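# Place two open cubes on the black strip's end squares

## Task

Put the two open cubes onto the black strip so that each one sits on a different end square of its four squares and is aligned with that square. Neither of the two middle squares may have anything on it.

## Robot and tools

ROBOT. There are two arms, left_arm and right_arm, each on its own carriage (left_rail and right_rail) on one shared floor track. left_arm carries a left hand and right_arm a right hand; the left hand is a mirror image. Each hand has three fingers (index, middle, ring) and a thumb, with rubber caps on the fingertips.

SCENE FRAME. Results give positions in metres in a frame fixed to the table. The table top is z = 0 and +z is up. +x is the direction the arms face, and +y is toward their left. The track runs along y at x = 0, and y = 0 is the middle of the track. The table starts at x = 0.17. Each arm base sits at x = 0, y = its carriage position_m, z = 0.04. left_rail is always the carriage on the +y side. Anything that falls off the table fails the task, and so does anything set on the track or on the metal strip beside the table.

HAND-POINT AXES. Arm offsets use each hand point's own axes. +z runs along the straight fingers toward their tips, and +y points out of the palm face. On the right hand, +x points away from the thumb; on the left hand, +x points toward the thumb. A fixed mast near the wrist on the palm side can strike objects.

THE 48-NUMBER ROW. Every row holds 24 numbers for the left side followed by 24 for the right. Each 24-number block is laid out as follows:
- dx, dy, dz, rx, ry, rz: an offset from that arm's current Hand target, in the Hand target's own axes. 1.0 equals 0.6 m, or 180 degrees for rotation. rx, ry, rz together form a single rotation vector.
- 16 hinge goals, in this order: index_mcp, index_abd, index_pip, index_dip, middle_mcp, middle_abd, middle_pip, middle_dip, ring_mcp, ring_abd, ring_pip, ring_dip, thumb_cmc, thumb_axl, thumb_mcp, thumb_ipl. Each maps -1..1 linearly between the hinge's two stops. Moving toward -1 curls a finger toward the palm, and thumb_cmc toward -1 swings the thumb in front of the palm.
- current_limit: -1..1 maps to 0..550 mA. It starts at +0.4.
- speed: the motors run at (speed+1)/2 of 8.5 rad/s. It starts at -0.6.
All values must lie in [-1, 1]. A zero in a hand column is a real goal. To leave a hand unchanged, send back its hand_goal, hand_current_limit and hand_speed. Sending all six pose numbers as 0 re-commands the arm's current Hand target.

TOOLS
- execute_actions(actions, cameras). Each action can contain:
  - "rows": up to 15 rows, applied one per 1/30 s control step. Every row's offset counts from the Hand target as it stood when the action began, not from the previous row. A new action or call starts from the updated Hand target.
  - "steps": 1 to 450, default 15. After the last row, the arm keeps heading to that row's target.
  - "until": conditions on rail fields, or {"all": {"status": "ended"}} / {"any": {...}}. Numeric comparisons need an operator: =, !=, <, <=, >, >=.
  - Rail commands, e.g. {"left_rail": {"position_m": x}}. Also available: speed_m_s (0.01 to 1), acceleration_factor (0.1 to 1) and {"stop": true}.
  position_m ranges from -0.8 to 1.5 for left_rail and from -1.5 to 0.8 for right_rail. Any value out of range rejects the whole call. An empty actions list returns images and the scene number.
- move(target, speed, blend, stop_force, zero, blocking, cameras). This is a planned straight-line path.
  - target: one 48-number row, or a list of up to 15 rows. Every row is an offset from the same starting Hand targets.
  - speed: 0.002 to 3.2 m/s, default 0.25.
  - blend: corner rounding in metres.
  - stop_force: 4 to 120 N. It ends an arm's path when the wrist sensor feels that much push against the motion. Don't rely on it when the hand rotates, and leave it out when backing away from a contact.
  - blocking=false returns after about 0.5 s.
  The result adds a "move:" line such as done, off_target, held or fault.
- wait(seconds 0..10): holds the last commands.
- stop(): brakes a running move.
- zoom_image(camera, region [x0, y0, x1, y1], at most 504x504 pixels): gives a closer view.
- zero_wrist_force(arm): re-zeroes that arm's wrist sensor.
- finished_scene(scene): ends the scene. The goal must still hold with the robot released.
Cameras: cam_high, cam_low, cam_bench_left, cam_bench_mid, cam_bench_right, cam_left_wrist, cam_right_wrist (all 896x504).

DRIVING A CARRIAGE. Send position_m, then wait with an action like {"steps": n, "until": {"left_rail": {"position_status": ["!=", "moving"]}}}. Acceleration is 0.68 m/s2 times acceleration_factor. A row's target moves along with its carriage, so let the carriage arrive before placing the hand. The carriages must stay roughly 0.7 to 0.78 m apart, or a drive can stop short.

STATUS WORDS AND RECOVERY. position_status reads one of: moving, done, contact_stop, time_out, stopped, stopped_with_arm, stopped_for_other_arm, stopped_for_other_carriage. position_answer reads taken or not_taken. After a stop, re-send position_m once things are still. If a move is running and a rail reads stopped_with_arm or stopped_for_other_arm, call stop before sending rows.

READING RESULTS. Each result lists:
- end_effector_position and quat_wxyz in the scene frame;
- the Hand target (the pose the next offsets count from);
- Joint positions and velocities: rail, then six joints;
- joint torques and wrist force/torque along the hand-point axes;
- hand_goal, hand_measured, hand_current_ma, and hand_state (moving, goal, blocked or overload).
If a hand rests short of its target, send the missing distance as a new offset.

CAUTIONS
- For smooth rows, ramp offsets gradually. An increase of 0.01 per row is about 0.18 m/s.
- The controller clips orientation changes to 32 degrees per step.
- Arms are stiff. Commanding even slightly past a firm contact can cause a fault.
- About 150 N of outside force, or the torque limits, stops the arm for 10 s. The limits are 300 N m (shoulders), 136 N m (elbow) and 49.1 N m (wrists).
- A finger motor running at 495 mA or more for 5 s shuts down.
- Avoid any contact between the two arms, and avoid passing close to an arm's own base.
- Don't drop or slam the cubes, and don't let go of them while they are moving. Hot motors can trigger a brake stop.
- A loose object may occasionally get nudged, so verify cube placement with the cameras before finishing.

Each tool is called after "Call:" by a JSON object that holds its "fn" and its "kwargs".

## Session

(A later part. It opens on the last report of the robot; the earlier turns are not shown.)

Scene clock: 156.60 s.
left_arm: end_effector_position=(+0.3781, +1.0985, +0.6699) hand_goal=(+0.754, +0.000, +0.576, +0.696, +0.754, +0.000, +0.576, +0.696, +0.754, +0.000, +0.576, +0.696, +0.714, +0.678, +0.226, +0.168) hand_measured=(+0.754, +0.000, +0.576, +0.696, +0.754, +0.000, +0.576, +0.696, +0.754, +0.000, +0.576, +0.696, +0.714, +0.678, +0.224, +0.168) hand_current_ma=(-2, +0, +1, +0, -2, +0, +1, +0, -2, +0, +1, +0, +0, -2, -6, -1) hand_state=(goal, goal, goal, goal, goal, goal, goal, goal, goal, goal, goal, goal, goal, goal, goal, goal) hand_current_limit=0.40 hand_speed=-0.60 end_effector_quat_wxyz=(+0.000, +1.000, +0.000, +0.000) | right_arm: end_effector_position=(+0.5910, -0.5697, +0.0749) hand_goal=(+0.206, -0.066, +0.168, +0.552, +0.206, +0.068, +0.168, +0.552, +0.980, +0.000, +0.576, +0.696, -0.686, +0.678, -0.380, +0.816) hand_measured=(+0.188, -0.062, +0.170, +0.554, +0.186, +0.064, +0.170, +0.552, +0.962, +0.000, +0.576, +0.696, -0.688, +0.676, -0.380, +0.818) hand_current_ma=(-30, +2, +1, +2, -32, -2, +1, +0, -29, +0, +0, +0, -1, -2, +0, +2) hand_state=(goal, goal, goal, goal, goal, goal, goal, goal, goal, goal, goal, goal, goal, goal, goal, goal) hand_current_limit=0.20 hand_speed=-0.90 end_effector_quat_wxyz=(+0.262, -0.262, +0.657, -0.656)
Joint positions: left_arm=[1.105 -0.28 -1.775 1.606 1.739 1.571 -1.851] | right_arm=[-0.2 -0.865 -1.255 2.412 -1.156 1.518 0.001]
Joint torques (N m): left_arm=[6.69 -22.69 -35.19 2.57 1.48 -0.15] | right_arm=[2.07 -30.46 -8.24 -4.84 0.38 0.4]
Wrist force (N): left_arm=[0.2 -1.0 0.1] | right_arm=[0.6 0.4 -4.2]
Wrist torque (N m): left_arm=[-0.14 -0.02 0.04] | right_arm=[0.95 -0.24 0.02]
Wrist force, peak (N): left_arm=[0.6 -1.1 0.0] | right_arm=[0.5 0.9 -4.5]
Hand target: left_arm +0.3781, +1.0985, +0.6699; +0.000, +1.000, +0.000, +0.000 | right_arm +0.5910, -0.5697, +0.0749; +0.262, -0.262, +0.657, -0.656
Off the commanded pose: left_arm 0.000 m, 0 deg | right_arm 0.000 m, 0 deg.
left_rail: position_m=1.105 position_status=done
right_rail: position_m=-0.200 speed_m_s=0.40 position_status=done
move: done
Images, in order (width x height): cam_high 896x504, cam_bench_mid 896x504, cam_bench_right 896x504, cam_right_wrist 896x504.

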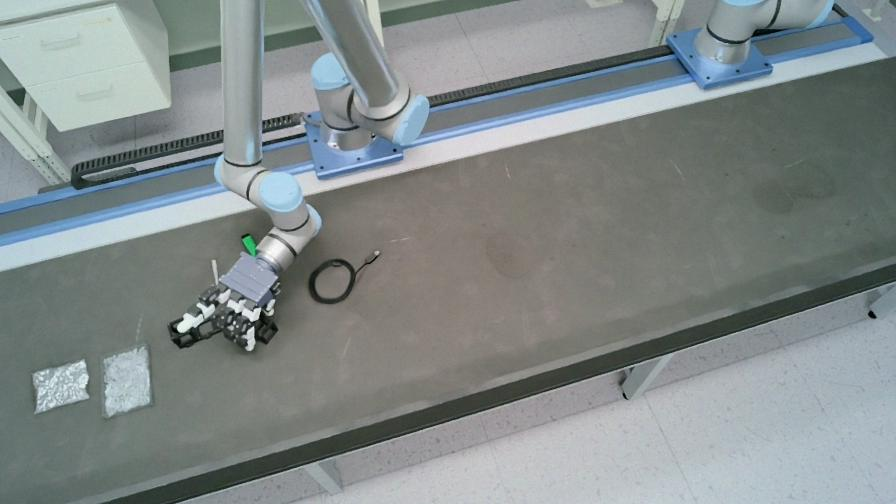

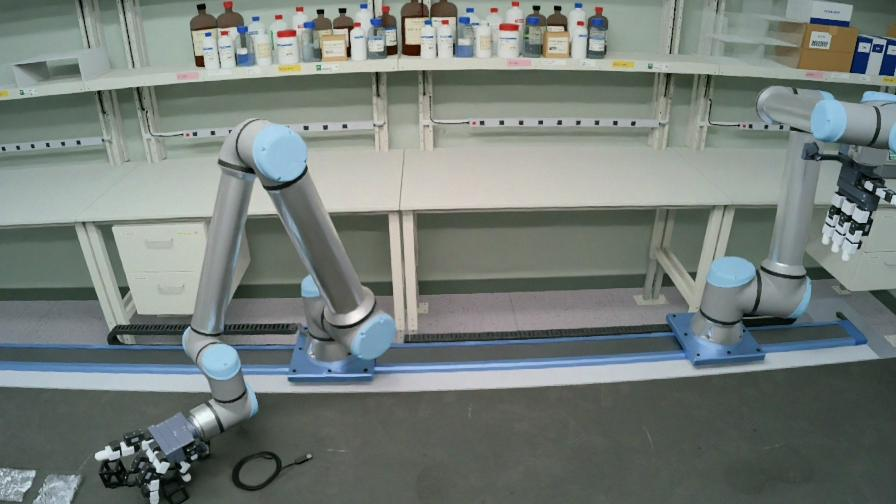

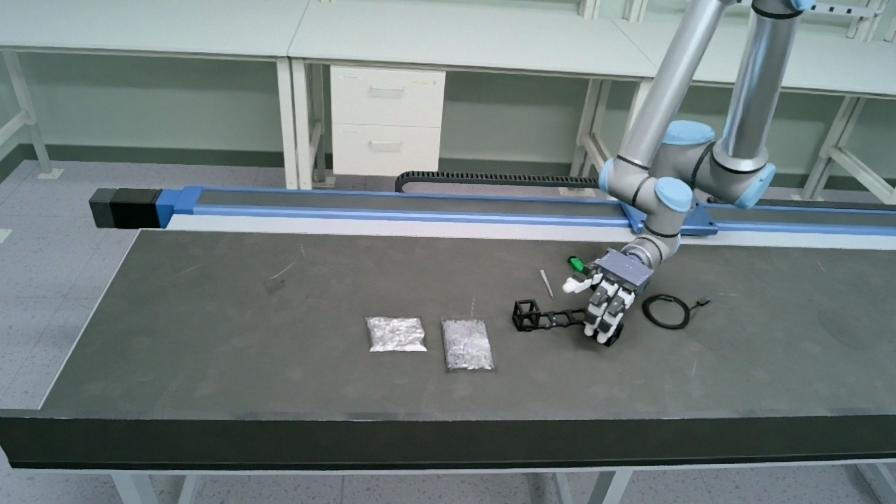

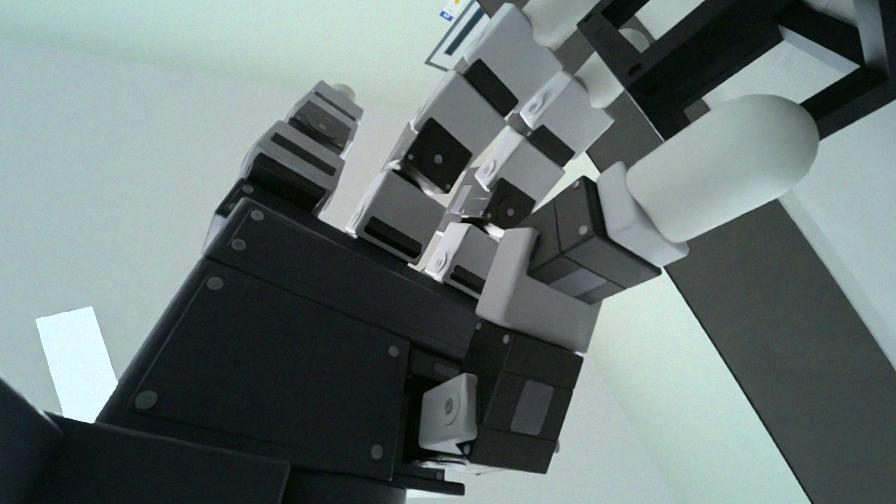

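Call:
{"fn": "move", "kwargs": {"target": [0,0,0,0,0,0,0.754,0,0.576,0.696,0.754,0,0.576,0.696,0.754,0,0.576,0.696,0.714,0.678,0.226,0.168,0.4,-0.6, -0.0055,0,0,0,0,0,0.205,-0.067,0.168,0.551,0.205,0.067,0.168,0.551,0.98,0,0.576,0.696,-0.686,0.678,-0.38,0.816,0.2,-0.9], "speed": 0.03}}

Call:
{"fn": "execute_actions", "kwargs": {"actions": [{"rows":[[0,0,0,0,0,0,0.754,0,0.576,0.696,0.754,0,0.576,0.696,0.754,0,0.576,0.696,0.714,0.678,0.226,0.168,0.4,-0.6, 0,0,0,0,0,0,0.205,-0.067,0.168,0.551,0.205,0.067,0.168,0.551,0.98,0,0.576,0.696,-0.686,0.678,-0.449,0.816,0.2,-0.92]],"steps":25},{"rows":[[0,0,0,0,0,0,0.754,0,0.576,0.696,0.754,0,0.576,0.696,0.754,0,0.576,0.696,0.714,0.678,0.226,0.168,0.4,-0.6, 0,0,0,0,0,0,-0.04,-0.067,0.168,0.551,-0.04,0.067,0.168,0.551,0.98,0,0.576,0.696,-0.686,0.678,-0.449,0.816,0.2,-0.92]],"steps":75}], "cameras": ["cam_high","cam_bench_mid","cam_bench_right","cam_right_wrist"]}}

Call:
{"fn": "zoom_image", "kwargs": {"camera": "cam_bench_right", "region": [570, 295, 650, 355]}}

Call:
{"fn": "zoom_image", "kwargs": {"camera": "cam_bench_mid", "region": [120, 444, 200, 504]}}

Call:
{"fn": "zoom_image", "kwargs": {"camera": "cam_right_wrist", "region": [496, 0, 896, 300]}}

Scene clock: 159.33 s.
left_arm: end_effector_position=(+0.3781, +1.0985, +0.6699) hand_goal=(+0.754, +0.000, +0.576, +0.696, +0.754, +0.000, +0.576, +0.696, +0.754, +0.000, +0.576, +0.696, +0.714, +0.678, +0.226, +0.168) hand_measured=(+0.754, +0.000, +0.576, +0.696, +0.754, +0.000, +0.576, +0.696, +0.754, +0.000, +0.576, +0.696, +0.714, +0.678, +0.224, +0.168) hand_current_ma=(-2, +0, +1, +0, -2, +0, +1, +0, -2, +0, +1, +0, +0, -2, -6, -1) hand_state=(goal, goal, goal, goal, goal, goal, goal, goal, goal, goal, goal, goal, goal, goal, goal, goal) hand_current_limit=0.40 hand_speed=-0.60 end_effector_quat_wxyz=(+0.000, +1.000, +0.000, +0.000) | right_arm: end_effector_position=(+0.5933, -0.5675, +0.0749) hand_goal=(+0.206, -0.066, +0.168, +0.552, +0.206, +0.068, +0.168, +0.552, +0.980, +0.000, +0.576, +0.696, -0.686, +0.678, -0.380, +0.816) hand_measured=(+0.188, -0.062, +0.170, +0.554, +0.186, +0.064, +0.170, +0.552, +0.962, +0.000, +0.576, +0.696, -0.688, +0.676, -0.380, +0.818) hand_current_ma=(-30, +2, +1, +2, -32, -2, +1, +0, -29, +0, +0, +0, -1, -2, +0, +2) hand_state=(goal, goal, goal, goal, goal, goal, goal, goal, goal, goal, goal, goal, goal, goal, goal, goal) hand_current_limit=0.20 hand_speed=-0.90 end_effector_quat_wxyz=(+0.262, -0.262, +0.657, -0.656)
Joint positions: left_arm=[1.105 -0.28 -1.775 1.606 1.739 1.571 -1.851] | right_arm=[-0.2 -0.857 -1.254 2.41 -1.155 1.525 0.001]
Joint torques (N m): left_arm=[7.69 -22.88 -35.39 2.57 1.65 -0.12] | right_arm=[13.15 -31.47 -31.8 -0.26 3.32 -2.07]
Wrist force (N): left_arm=[0.1 -0.7 0.2] | right_arm=[0.3 0.7 -4.6]
Wrist torque (N m): left_arm=[-0.11 0.00 0.03] | right_arm=[1.01 -0.18 -0.02]
Wrist force, peak (N): left_arm=[0.2 -0.9 0.7] | right_arm=[0.5 1.0 -4.6]
Hand target: left_arm +0.3781, +1.0985, +0.6699; +0.000, +1.000, +0.000, +0.000 | right_arm +0.5934, -0.5674, +0.0749; +0.262, -0.262, +0.657, -0.656
Off the commanded pose: left_arm 0.000 m, 0 deg | right_arm 0.000 m, 0 deg.
left_rail: position_m=1.105 position_status=done
right_rail: position_m=-0.200 speed_m_s=0.40 position_status=done
move: done

Scene clock: 162.87 s.
left_arm: end_effector_position=(+0.3781, +1.0985, +0.6699) hand_goal=(+0.754, +0.000, +0.576, +0.696, +0.754, +0.000, +0.576, +0.696, +0.754, +0.000, +0.576, +0.696, +0.714, +0.678, +0.226, +0.168) hand_measured=(+0.754, +0.000, +0.576, +0.696, +0.754, +0.000, +0.576, +0.696, +0.754, +0.000, +0.576, +0.696, +0.714, +0.678, +0.224, +0.168) hand_current_ma=(-2, +0, +1, +0, -2, +0, +1, +0, -2, +0, +1, +0, +0, -2, -6, -1) hand_state=(goal, goal, goal, goal, goal, goal, goal, goal, goal, goal, goal, goal, goal, goal, goal, goal) hand_current_limit=0.40 hand_speed=-0.60 end_effector_quat_wxyz=(+0.000, +1.000, +0.000, +0.000) | right_arm: end_effector_position=(+0.5934, -0.5674, +0.0749) hand_goal=(-0.040, -0.066, +0.168, +0.552, -0.040, +0.068, +0.168, +0.552, +0.980, +0.000, +0.576, +0.696, -0.686, +0.678, -0.448, +0.816) hand_measured=(+0.010, -0.062, +0.180, +0.556, +0.010, +0.064, +0.180, +0.556, +0.962, +0.000, +0.576, +0.696, -0.688, +0.676, -0.438, +0.826) hand_current_ma=(+122, +2, +14, +3, +122, -2, +14, +3, -29, +0, +0, +0, -1, -2, +19, +16) hand_state=(blocked, goal, goal, goal, blocked, goal, goal, goal, goal, goal, goal, goal, goal, goal, goal, goal) hand_current_limit=0.20 hand_speed=-0.92 end_effector_quat_wxyz=(+0.262, -0.262, +0.657, -0.656)
Joint positions: left_arm=[1.105 -0.28 -1.775 1.606 1.739 1.571 -1.851] | right_arm=[-0.2 -0.857 -1.254 2.41 -1.155 1.525 0.001]
Joint torques (N m): left_arm=[7.84 -23.27 -35.61 2.57 1.59 -0.07] | right_arm=[12.93 -30.84 -21.71 -0.44 3.2 -2.6]
Wrist force (N): left_arm=[0.2 -0.7 0.5] | right_arm=[0.5 -1.6 -4.0]
Wrist torque (N m): left_arm=[-0.15 -0.01 0.05] | right_arm=[1.04 -0.21 0.01]
Wrist force, peak (N): left_arm=[0.8 -1.3 -0.2] | right_arm=[0.7 0.6 -4.6]
Hand target: left_arm +0.3781, +1.0985, +0.6699; +0.000, +1.000, +0.000, +0.000 | right_arm +0.5934, -0.5674, +0.0749; +0.262, -0.262, +0.657, -0.656
Off the commanded pose: left_arm 0.000 m, 0 deg | right_arm 0.000 m, 0 deg.
left_rail: position_m=1.105 position_status=done
right_rail: position_m=-0.200 speed_m_s=0.40 position_status=done
Images, in order (width x height): cam_high 896x504, cam_bench_mid 896x504, cam_bench_right 896x504, cam_right_wrist 896x504.

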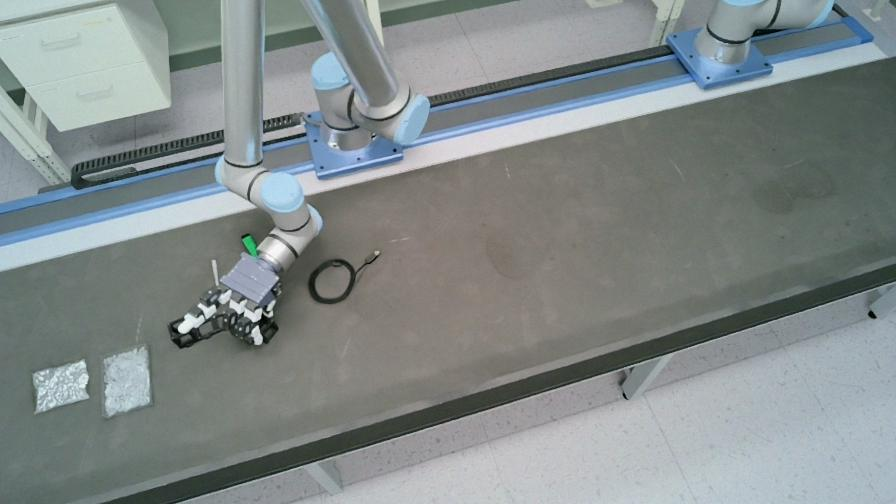

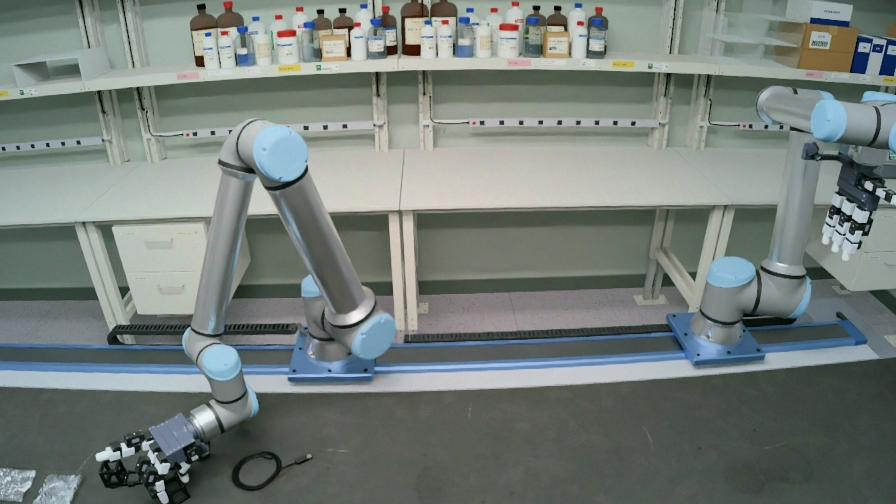

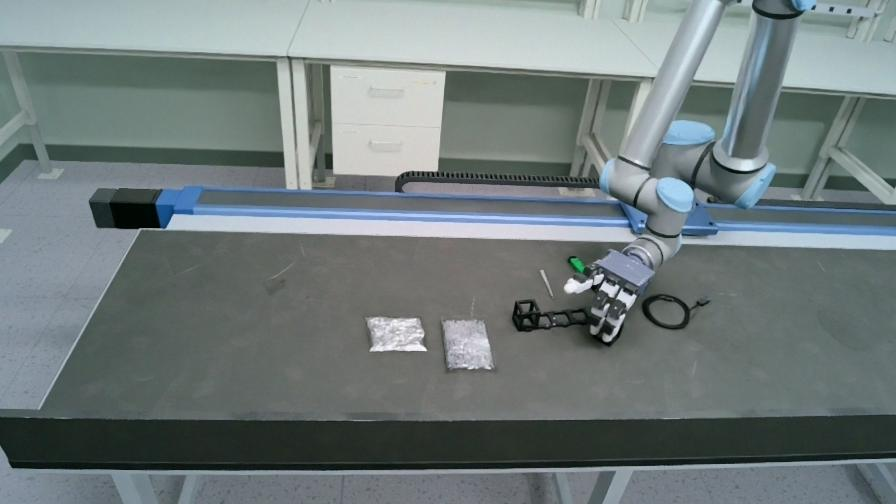

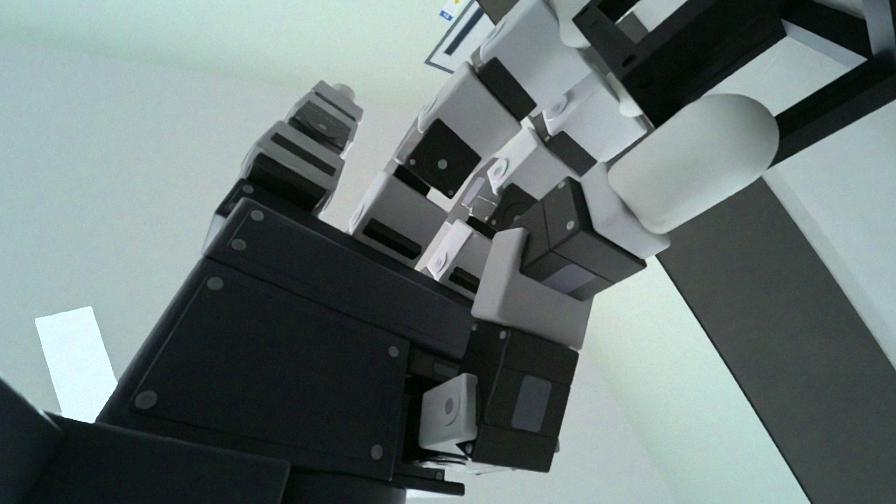

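Scaled by 6.300 from the camera's 896x504 image, which has a finer 1280x720 frame.

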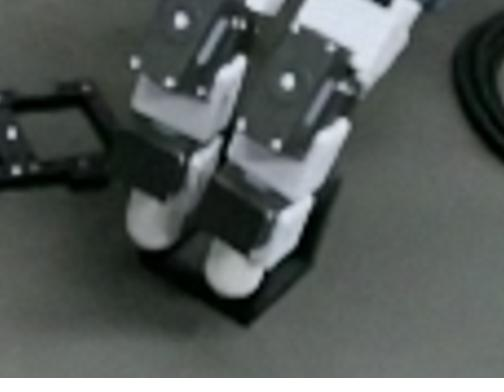

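Scaled by 6.300 from the camera's 896x504 image, which has a finer 1280x720 frame.

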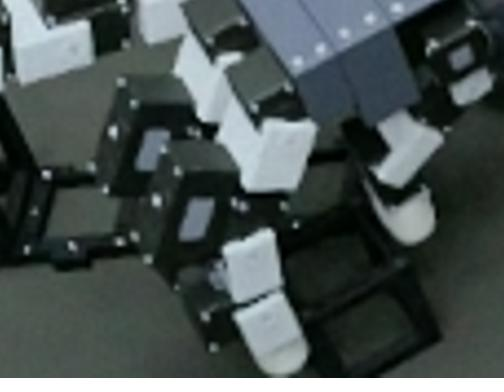

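Scaled by 1.260 from the camera's 896x504 image, which has a finer 1280x720 frame.

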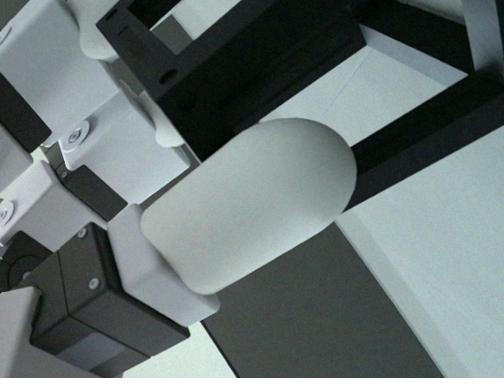

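Call:
{"fn": "execute_actions", "kwargs": {"actions": [{"rows":[[0,0,0,0,0,0,0.754,0,0.576,0.696,0.754,0,0.576,0.696,0.754,0,0.576,0.696,0.714,0.678,0.226,0.168,0.4,-0.6, 0,0,0,0,0,0,-0.09,-0.067,0.168,0.551,-0.09,0.067,0.168,0.551,0.98,0,0.576,0.696,-0.686,0.678,-0.449,0.816,0.2,-0.92]],"steps":30}]}}

Scene clock: 164.40 s.
left_arm: end_effector_position=(+0.3781, +1.0985, +0.6699) hand_goal=(+0.754, +0.000, +0.576, +0.696, +0.754, +0.000, +0.576, +0.696, +0.754, +0.000, +0.576, +0.696, +0.714, +0.678, +0.226, +0.168) hand_measured=(+0.754, +0.000, +0.576, +0.696, +0.754, +0.000, +0.576, +0.696, +0.754, +0.000, +0.576, +0.696, +0.714, +0.678, +0.224, +0.168) hand_current_ma=(-2, +0, +1, +0, -2, +0, +1, +0, -2, +0, +1, +0, +0, -2, -6, -1) hand_state=(goal, goal, goal, goal, goal, goal, goal, goal, goal, goal, goal, goal, goal, goal, goal, goal) hand_current_limit=0.40 hand_speed=-0.60 end_effector_quat_wxyz=(+0.000, +1.000, +0.000, +0.000) | right_arm: end_effector_position=(+0.5934, -0.5674, +0.0749) hand_goal=(-0.090, -0.066, +0.168, +0.552, -0.090, +0.068, +0.168, +0.552, +0.980, +0.000, +0.576, +0.696, -0.686, +0.678, -0.448, +0.816) hand_measured=(-0.008, -0.062, +0.188, +0.558, -0.006, +0.066, +0.188, +0.560, +0.962, +0.000, +0.576, +0.696, -0.688, +0.676, -0.430, +0.832) hand_current_ma=(+247, +2, +29, +7, +254, -2, +29, +8, -29, +0, +0, +0, -1, -2, +36, +34) hand_state=(blocked, goal, goal, goal, blocked, goal, goal, goal, goal, goal, goal, goal, goal, goal, goal, goal) hand_current_limit=0.20 hand_speed=-0.92 end_effector_quat_wxyz=(+0.262, -0.262, +0.657, -0.656)
Joint positions: left_arm=[1.105 -0.28 -1.775 1.606 1.739 1.571 -1.851] | right_arm=[-0.2 -0.857 -1.254 2.41 -1.155 1.525 0.001]
Joint torques (N m): left_arm=[7.91 -21.31 -34.8 2.44 1.61 -0.13] | right_arm=[12.11 -31.39 -14.07 -0.64 3.21 -2.49]
Wrist force (N): left_arm=[-0.2 -0.6 0.2] | right_arm=[0.3 -3.1 -3.8]
Wrist torque (N m): left_arm=[-0.10 0.03 0.01] | right_arm=[1.01 -0.19 -0.01]
Wrist force, peak (N): left_arm=[0.4 -1.0 0.1] | right_arm=[0.5 -3.4 -4.0]
Hand target: left_arm +0.3781, +1.0985, +0.6699; +0.000, +1.000, +0.000, +0.000 | right_arm +0.5934, -0.5674, +0.0749; +0.262, -0.262, +0.657, -0.656
Off the commanded pose: left_arm 0.000 m, 0 deg | right_arm 0.000 m, 0 deg.
left_rail: position_m=1.105 position_status=done
right_rail: position_m=-0.200 speed_m_s=0.40 position_status=done

Call:
{"fn": "move", "kwargs": {"target": [[0,0,0,0,0,0,0.754,0,0.576,0.696,0.754,0,0.576,0.696,0.754,0,0.576,0.696,0.714,0.678,0.226,0.168,0.4,-0.6, 0,-0.0918,0,0,0,0,-0.09,-0.067,0.168,0.551,-0.09,0.067,0.168,0.551,0.98,0,0.576,0.696,-0.686,0.678,-0.449,0.816,0.2,-0.92],[0,0,0,0,0,0,0.754,0,0.576,0.696,0.754,0,0.576,0.696,0.754,0,0.576,0.696,0.714,0.678,0.226,0.168,0.4,-0.6, 0.1538,-0.0502,-0.0237,0,0.1861,0,-0.09,-0.067,0.168,0.551,-0.09,0.067,0.168,0.551,0.98,0,0.576,0.696,-0.686,0.678,-0.449,0.816,0.2,-0.92]], "speed": 0.05, "cameras": ["cam_high","cam_bench_mid","cam_bench_right","cam_right_wrist"]}}

Call:
{"fn": "zoom_image", "kwargs": {"camera": "cam_bench_right", "region": [540, 280, 620, 340]}}

Call:
{"fn": "zoom_image", "kwargs": {"camera": "cam_high", "region": [205, 280, 285, 340]}}

Call:
{"fn": "zoom_image", "kwargs": {"camera": "cam_bench_mid", "region": [120, 444, 200, 504]}}

Scene clock: 174.53 s.
left_arm: end_effector_position=(+0.3781, +1.0985, +0.6699) hand_goal=(+0.754, +0.000, +0.576, +0.696, +0.754, +0.000, +0.576, +0.696, +0.754, +0.000, +0.576, +0.696, +0.714, +0.678, +0.226, +0.168) hand_measured=(+0.754, +0.000, +0.576, +0.696, +0.754, +0.000, +0.576, +0.696, +0.754, +0.000, +0.576, +0.696, +0.714, +0.678, +0.224, +0.168) hand_current_ma=(-2, +0, +1, +0, -2, +0, +1, +0, -2, +0, +1, +0, +0, -2, -6, -1) hand_state=(goal, goal, goal, goal, goal, goal, goal, goal, goal, goal, goal, goal, goal, goal, goal, goal) hand_current_limit=0.40 hand_speed=-0.60 end_effector_quat_wxyz=(+0.000, +1.000, +0.000, +0.000) | right_arm: end_effector_position=(+0.5167, -0.6206, +0.1049) hand_goal=(-0.090, -0.066, +0.168, +0.552, -0.090, +0.068, +0.168, +0.552, +0.980, +0.000, +0.576, +0.696, -0.686, +0.678, -0.448, +0.816) hand_measured=(-0.022, -0.062, +0.190, +0.562, -0.020, +0.066, +0.190, +0.564, +0.962, +0.000, +0.576, +0.696, -0.688, +0.676, -0.420, +0.836) hand_current_ma=(+190, +2, +34, +12, +199, -2, +35, +15, -29, +0, +0, +0, -1, -2, +75, +49) hand_state=(blocked, goal, blocked, goal, blocked, goal, blocked, goal, goal, goal, goal, goal, goal, goal, blocked, blocked) hand_current_limit=0.20 hand_speed=-0.92 end_effector_quat_wxyz=(+0.062, -0.062, +0.705, -0.704)
Joint positions: left_arm=[1.105 -0.28 -1.775 1.606 1.739 1.571 -1.851] | right_arm=[-0.2 -0.749 -1.282 2.34 -1.056 2.218 0.001]
Joint torques (N m): left_arm=[7.52 -22.55 -34.67 2.47 1.59 -0.16] | right_arm=[13.03 -32.68 -35.02 -4.22 3.32 3.39]
Wrist force (N): left_arm=[0.2 -0.7 0.2] | right_arm=[0.2 1.2 -3.8]
Wrist torque (N m): left_arm=[-0.11 -0.01 0.03] | right_arm=[0.97 -0.21 -0.08]
Wrist force, peak (N): left_arm=[0.1 -0.9 1.0] | right_arm=[0.3 -3.5 -4.1]
Hand target: left_arm +0.3781, +1.0985, +0.6699; +0.000, +1.000, +0.000, +0.000 | right_arm +0.5167, -0.6206, +0.1049; +0.062, -0.062, +0.705, -0.704
Off the commanded pose: left_arm 0.000 m, 0 deg | right_arm 0.000 m, 0 deg.
left_rail: position_m=1.105 position_status=done
right_rail: position_m=-0.200 speed_m_s=0.40 position_status=done
move: done
Images, in order (width x height): cam_high 896x504, cam_bench_mid 896x504, cam_bench_right 896x504, cam_right_wrist 896x504.

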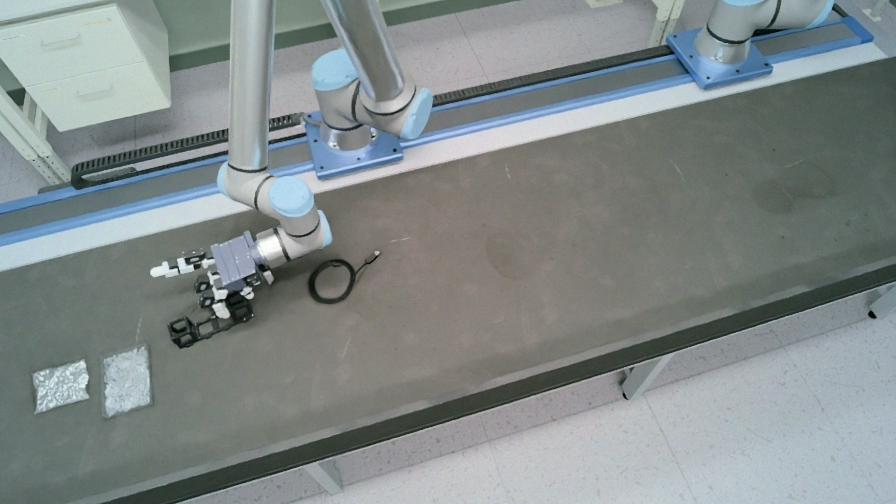

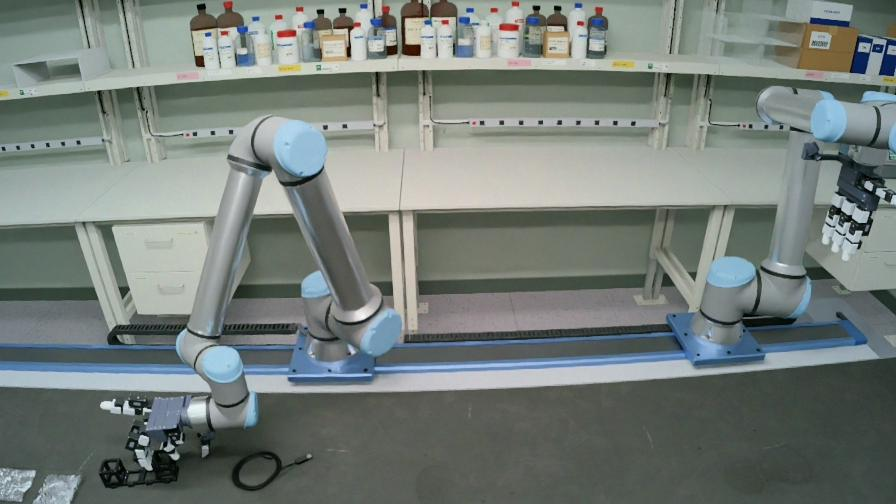

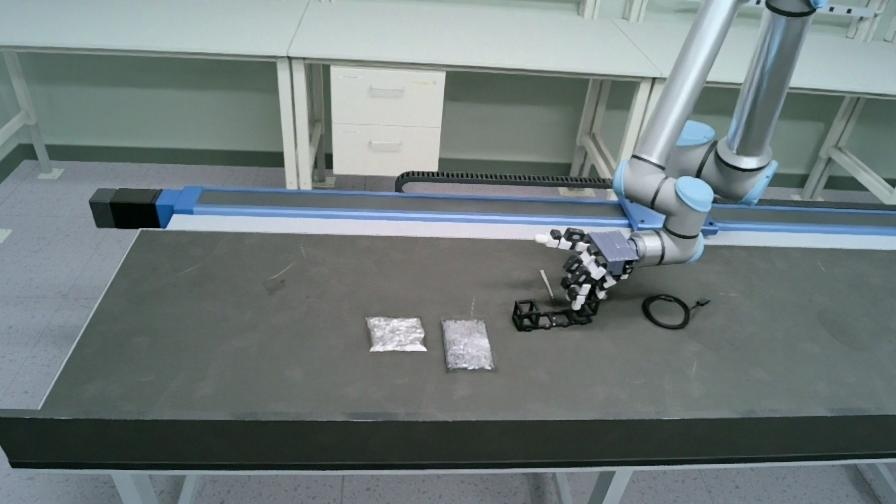

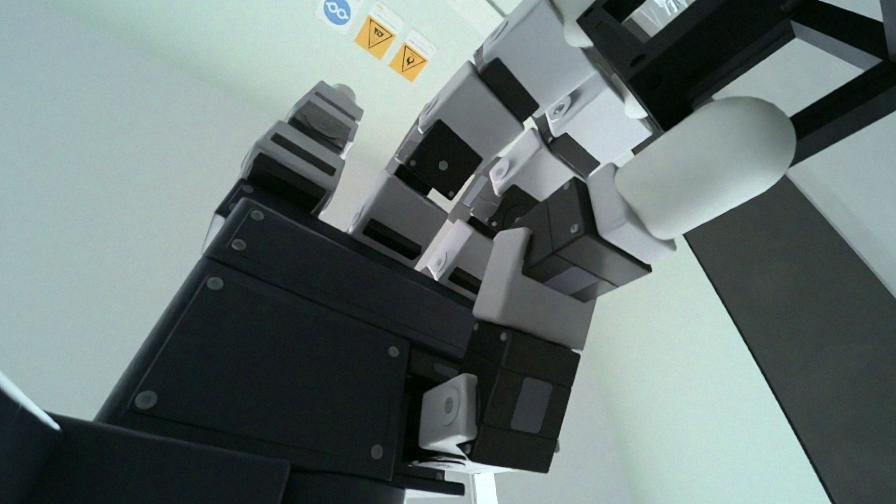

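Scaled by 6.300 from the camera's 896x504 image, which has a finer 1280x720 frame.

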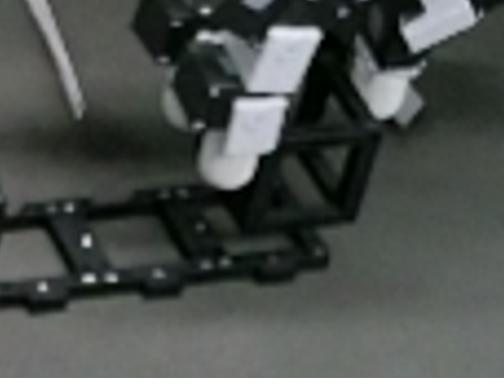

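Scaled by 6.300 from the camera's 896x504 image, which has a finer 1280x720 frame.

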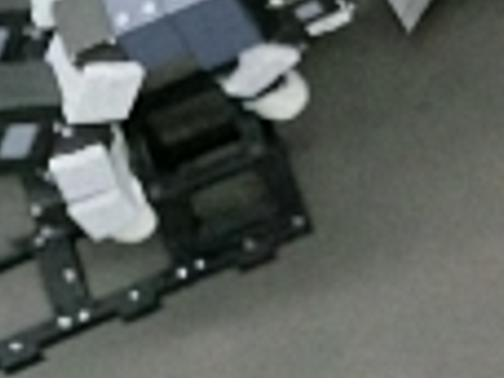

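Scaled by 6.300 from the camera's 896x504 image, which has a finer 1280x720 frame.

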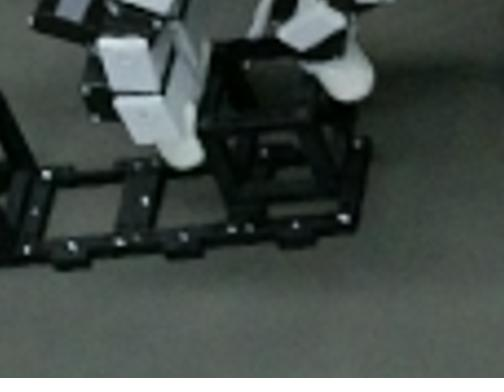

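Call:
{"fn": "zoom_image", "kwargs": {"camera": "cam_bench_right", "region": [566, 294, 606, 328]}}

Call:
{"fn": "zoom_image", "kwargs": {"camera": "cam_bench_mid", "region": [146, 448, 186, 488]}}

Call:
{"fn": "zoom_image", "kwargs": {"camera": "cam_high", "region": [220, 290, 260, 330]}}

Scaled by 12.600 from the camera's 896x504 image, which has a finer 1280x720 frame.

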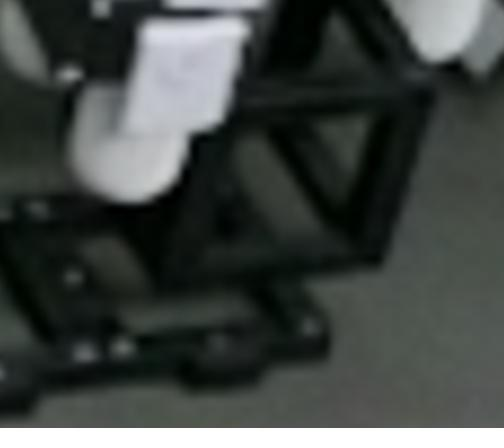

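Scaled by 12.600 from the camera's 896x504 image, which has a finer 1280x720 frame.

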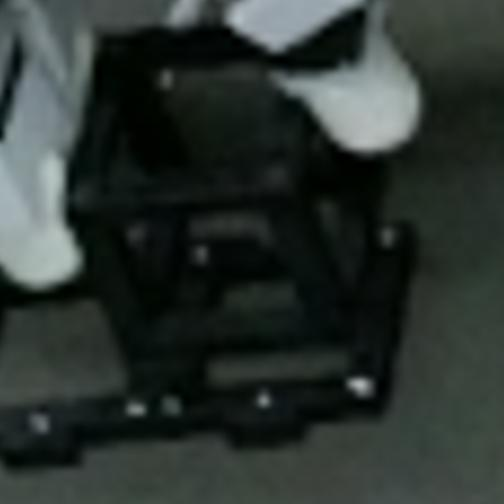

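Scaled by 12.600 from the camera's 896x504 image, which has a finer 1280x720 frame.

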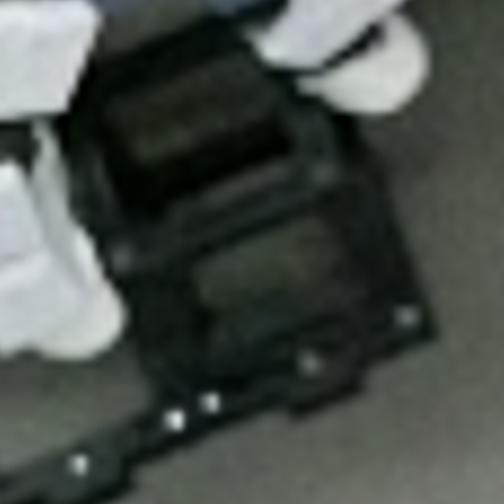

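Call:
{"fn": "move", "kwargs": {"target": [0,0,0,0,0,0,0.754,0,0.576,0.696,0.754,0,0.576,0.696,0.754,0,0.576,0.696,0.714,0.678,0.226,0.168,0.4,-0.6, 0.0044,0.0217,0.006,0,0,0,-0.09,-0.067,0.168,0.551,-0.09,0.067,0.168,0.551,0.98,0,0.576,0.696,-0.686,0.678,-0.449,0.816,0.2,-0.92], "speed": 0.04, "cameras": ["cam_high","cam_bench_mid","cam_bench_right","cam_right_wrist"]}}

Call:
{"fn": "zoom_image", "kwargs": {"camera": "cam_bench_right", "region": [566, 294, 606, 334]}}

Call:
{"fn": "zoom_image", "kwargs": {"camera": "cam_bench_mid", "region": [146, 448, 186, 488]}}

Call:
{"fn": "zoom_image", "kwargs": {"camera": "cam_high", "region": [220, 290, 260, 330]}}

Scene clock: 179.13 s.
left_arm: end_effector_position=(+0.3781, +1.0985, +0.6699) hand_goal=(+0.754, +0.000, +0.576, +0.696, +0.754, +0.000, +0.576, +0.696, +0.754, +0.000, +0.576, +0.696, +0.714, +0.678, +0.226, +0.168) hand_measured=(+0.754, +0.000, +0.576, +0.696, +0.754, +0.000, +0.576, +0.696, +0.754, +0.000, +0.576, +0.696, +0.714, +0.678, +0.224, +0.168) hand_current_ma=(-2, +0, +1, +0, -2, +0, +1, +0, -2, +0, +1, +0, +0, -2, -6, -1) hand_state=(goal, goal, goal, goal, goal, goal, goal, goal, goal, goal, goal, goal, goal, goal, goal, goal) hand_current_limit=0.40 hand_speed=-0.60 end_effector_quat_wxyz=(+0.000, +1.000, +0.000, +0.000) | right_arm: end_effector_position=(+0.5147, -0.6246, +0.0919) hand_goal=(-0.090, -0.066, +0.168, +0.552, -0.090, +0.068, +0.168, +0.552, +0.980, +0.000, +0.576, +0.696, -0.686, +0.678, -0.448, +0.816) hand_measured=(-0.022, -0.062, +0.190, +0.562, -0.020, +0.066, +0.190, +0.564, +0.962, +0.000, +0.576, +0.696, -0.688, +0.676, -0.420, +0.836) hand_current_ma=(+190, +2, +34, +12, +198, -2, +35, +15, -29, +0, +0, +0, -1, -2, +75, +49) hand_state=(blocked, goal, blocked, goal, blocked, goal, blocked, goal, goal, goal, goal, goal, goal, goal, blocked, blocked) hand_current_limit=0.20 hand_speed=-0.92 end_effector_quat_wxyz=(+0.062, -0.062, +0.705, -0.704)
Joint positions: left_arm=[1.105 -0.28 -1.775 1.606 1.739 1.571 -1.851] | right_arm=[-0.2 -0.758 -1.257 2.345 -1.087 2.209 0.001]
Joint torques (N m): left_arm=[7.19 -21.56 -34.64 2.31 1.63 -0.18] | right_arm=[-13.07 -31.42 -10.86 -4.37 -3.39 -0.93]
Wrist force (N): left_arm=[0.0 -0.2 0.3] | right_arm=[0.4 1.4 -3.8]
Wrist torque (N m): left_arm=[-0.06 0.01 0.02] | right_arm=[0.99 -0.22 -0.07]
Wrist force, peak (N): left_arm=[0.5 -1.1 0.0] | right_arm=[0.6 1.4 -4.0]
Hand target: left_arm +0.3781, +1.0985, +0.6699; +0.000, +1.000, +0.000, +0.000 | right_arm +0.5147, -0.6246, +0.0919; +0.062, -0.062, +0.705, -0.704
Off the commanded pose: left_arm 0.000 m, 0 deg | right_arm 0.000 m, 0 deg.
left_rail: position_m=1.105 position_status=done
right_rail: position_m=-0.200 speed_m_s=0.40 position_status=done
move: done
Images, in order (width x height): cam_high 896x504, cam_bench_mid 896x504, cam_bench_right 896x504, cam_right_wrist 896x504.

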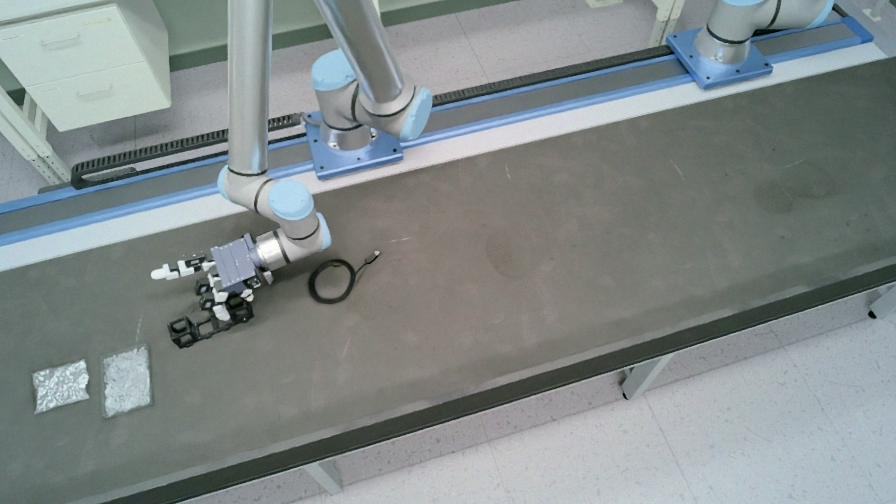

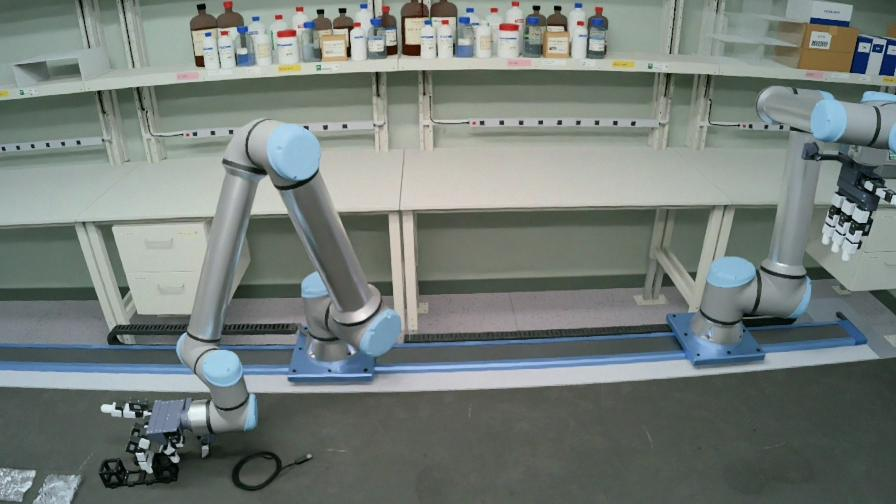

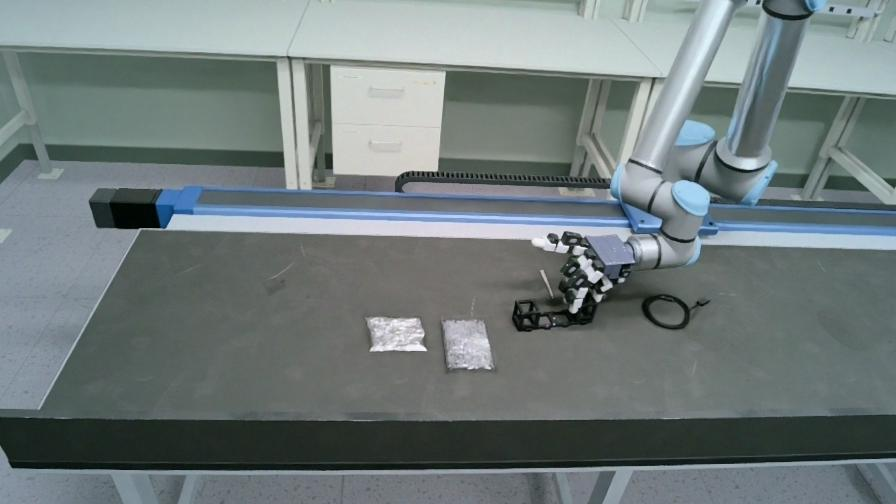

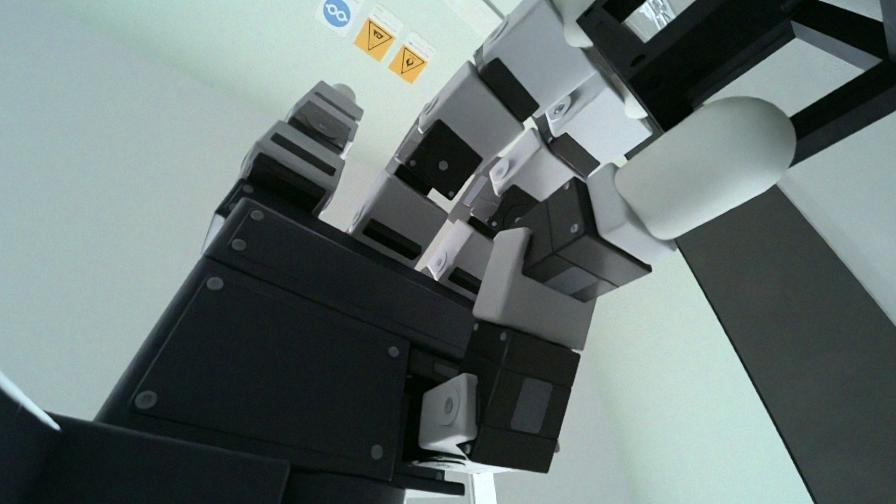

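Scaled by 12.600 from the camera's 896x504 image, which has a finer 1280x720 frame.

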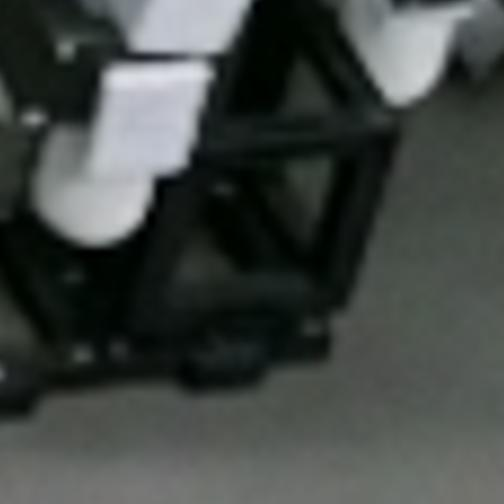

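Scaled by 12.600 from the camera's 896x504 image, which has a finer 1280x720 frame.

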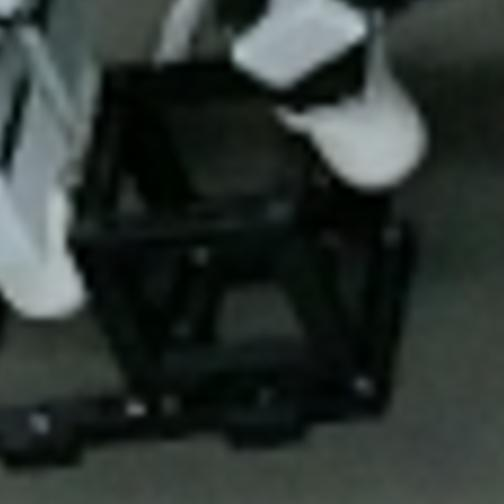

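Scaled by 12.600 from the camera's 896x504 image, which has a finer 1280x720 frame.

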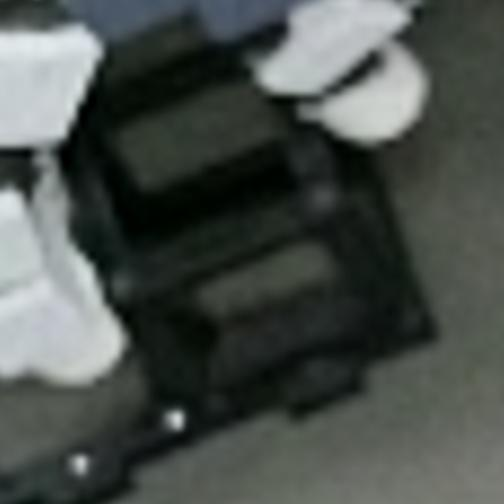

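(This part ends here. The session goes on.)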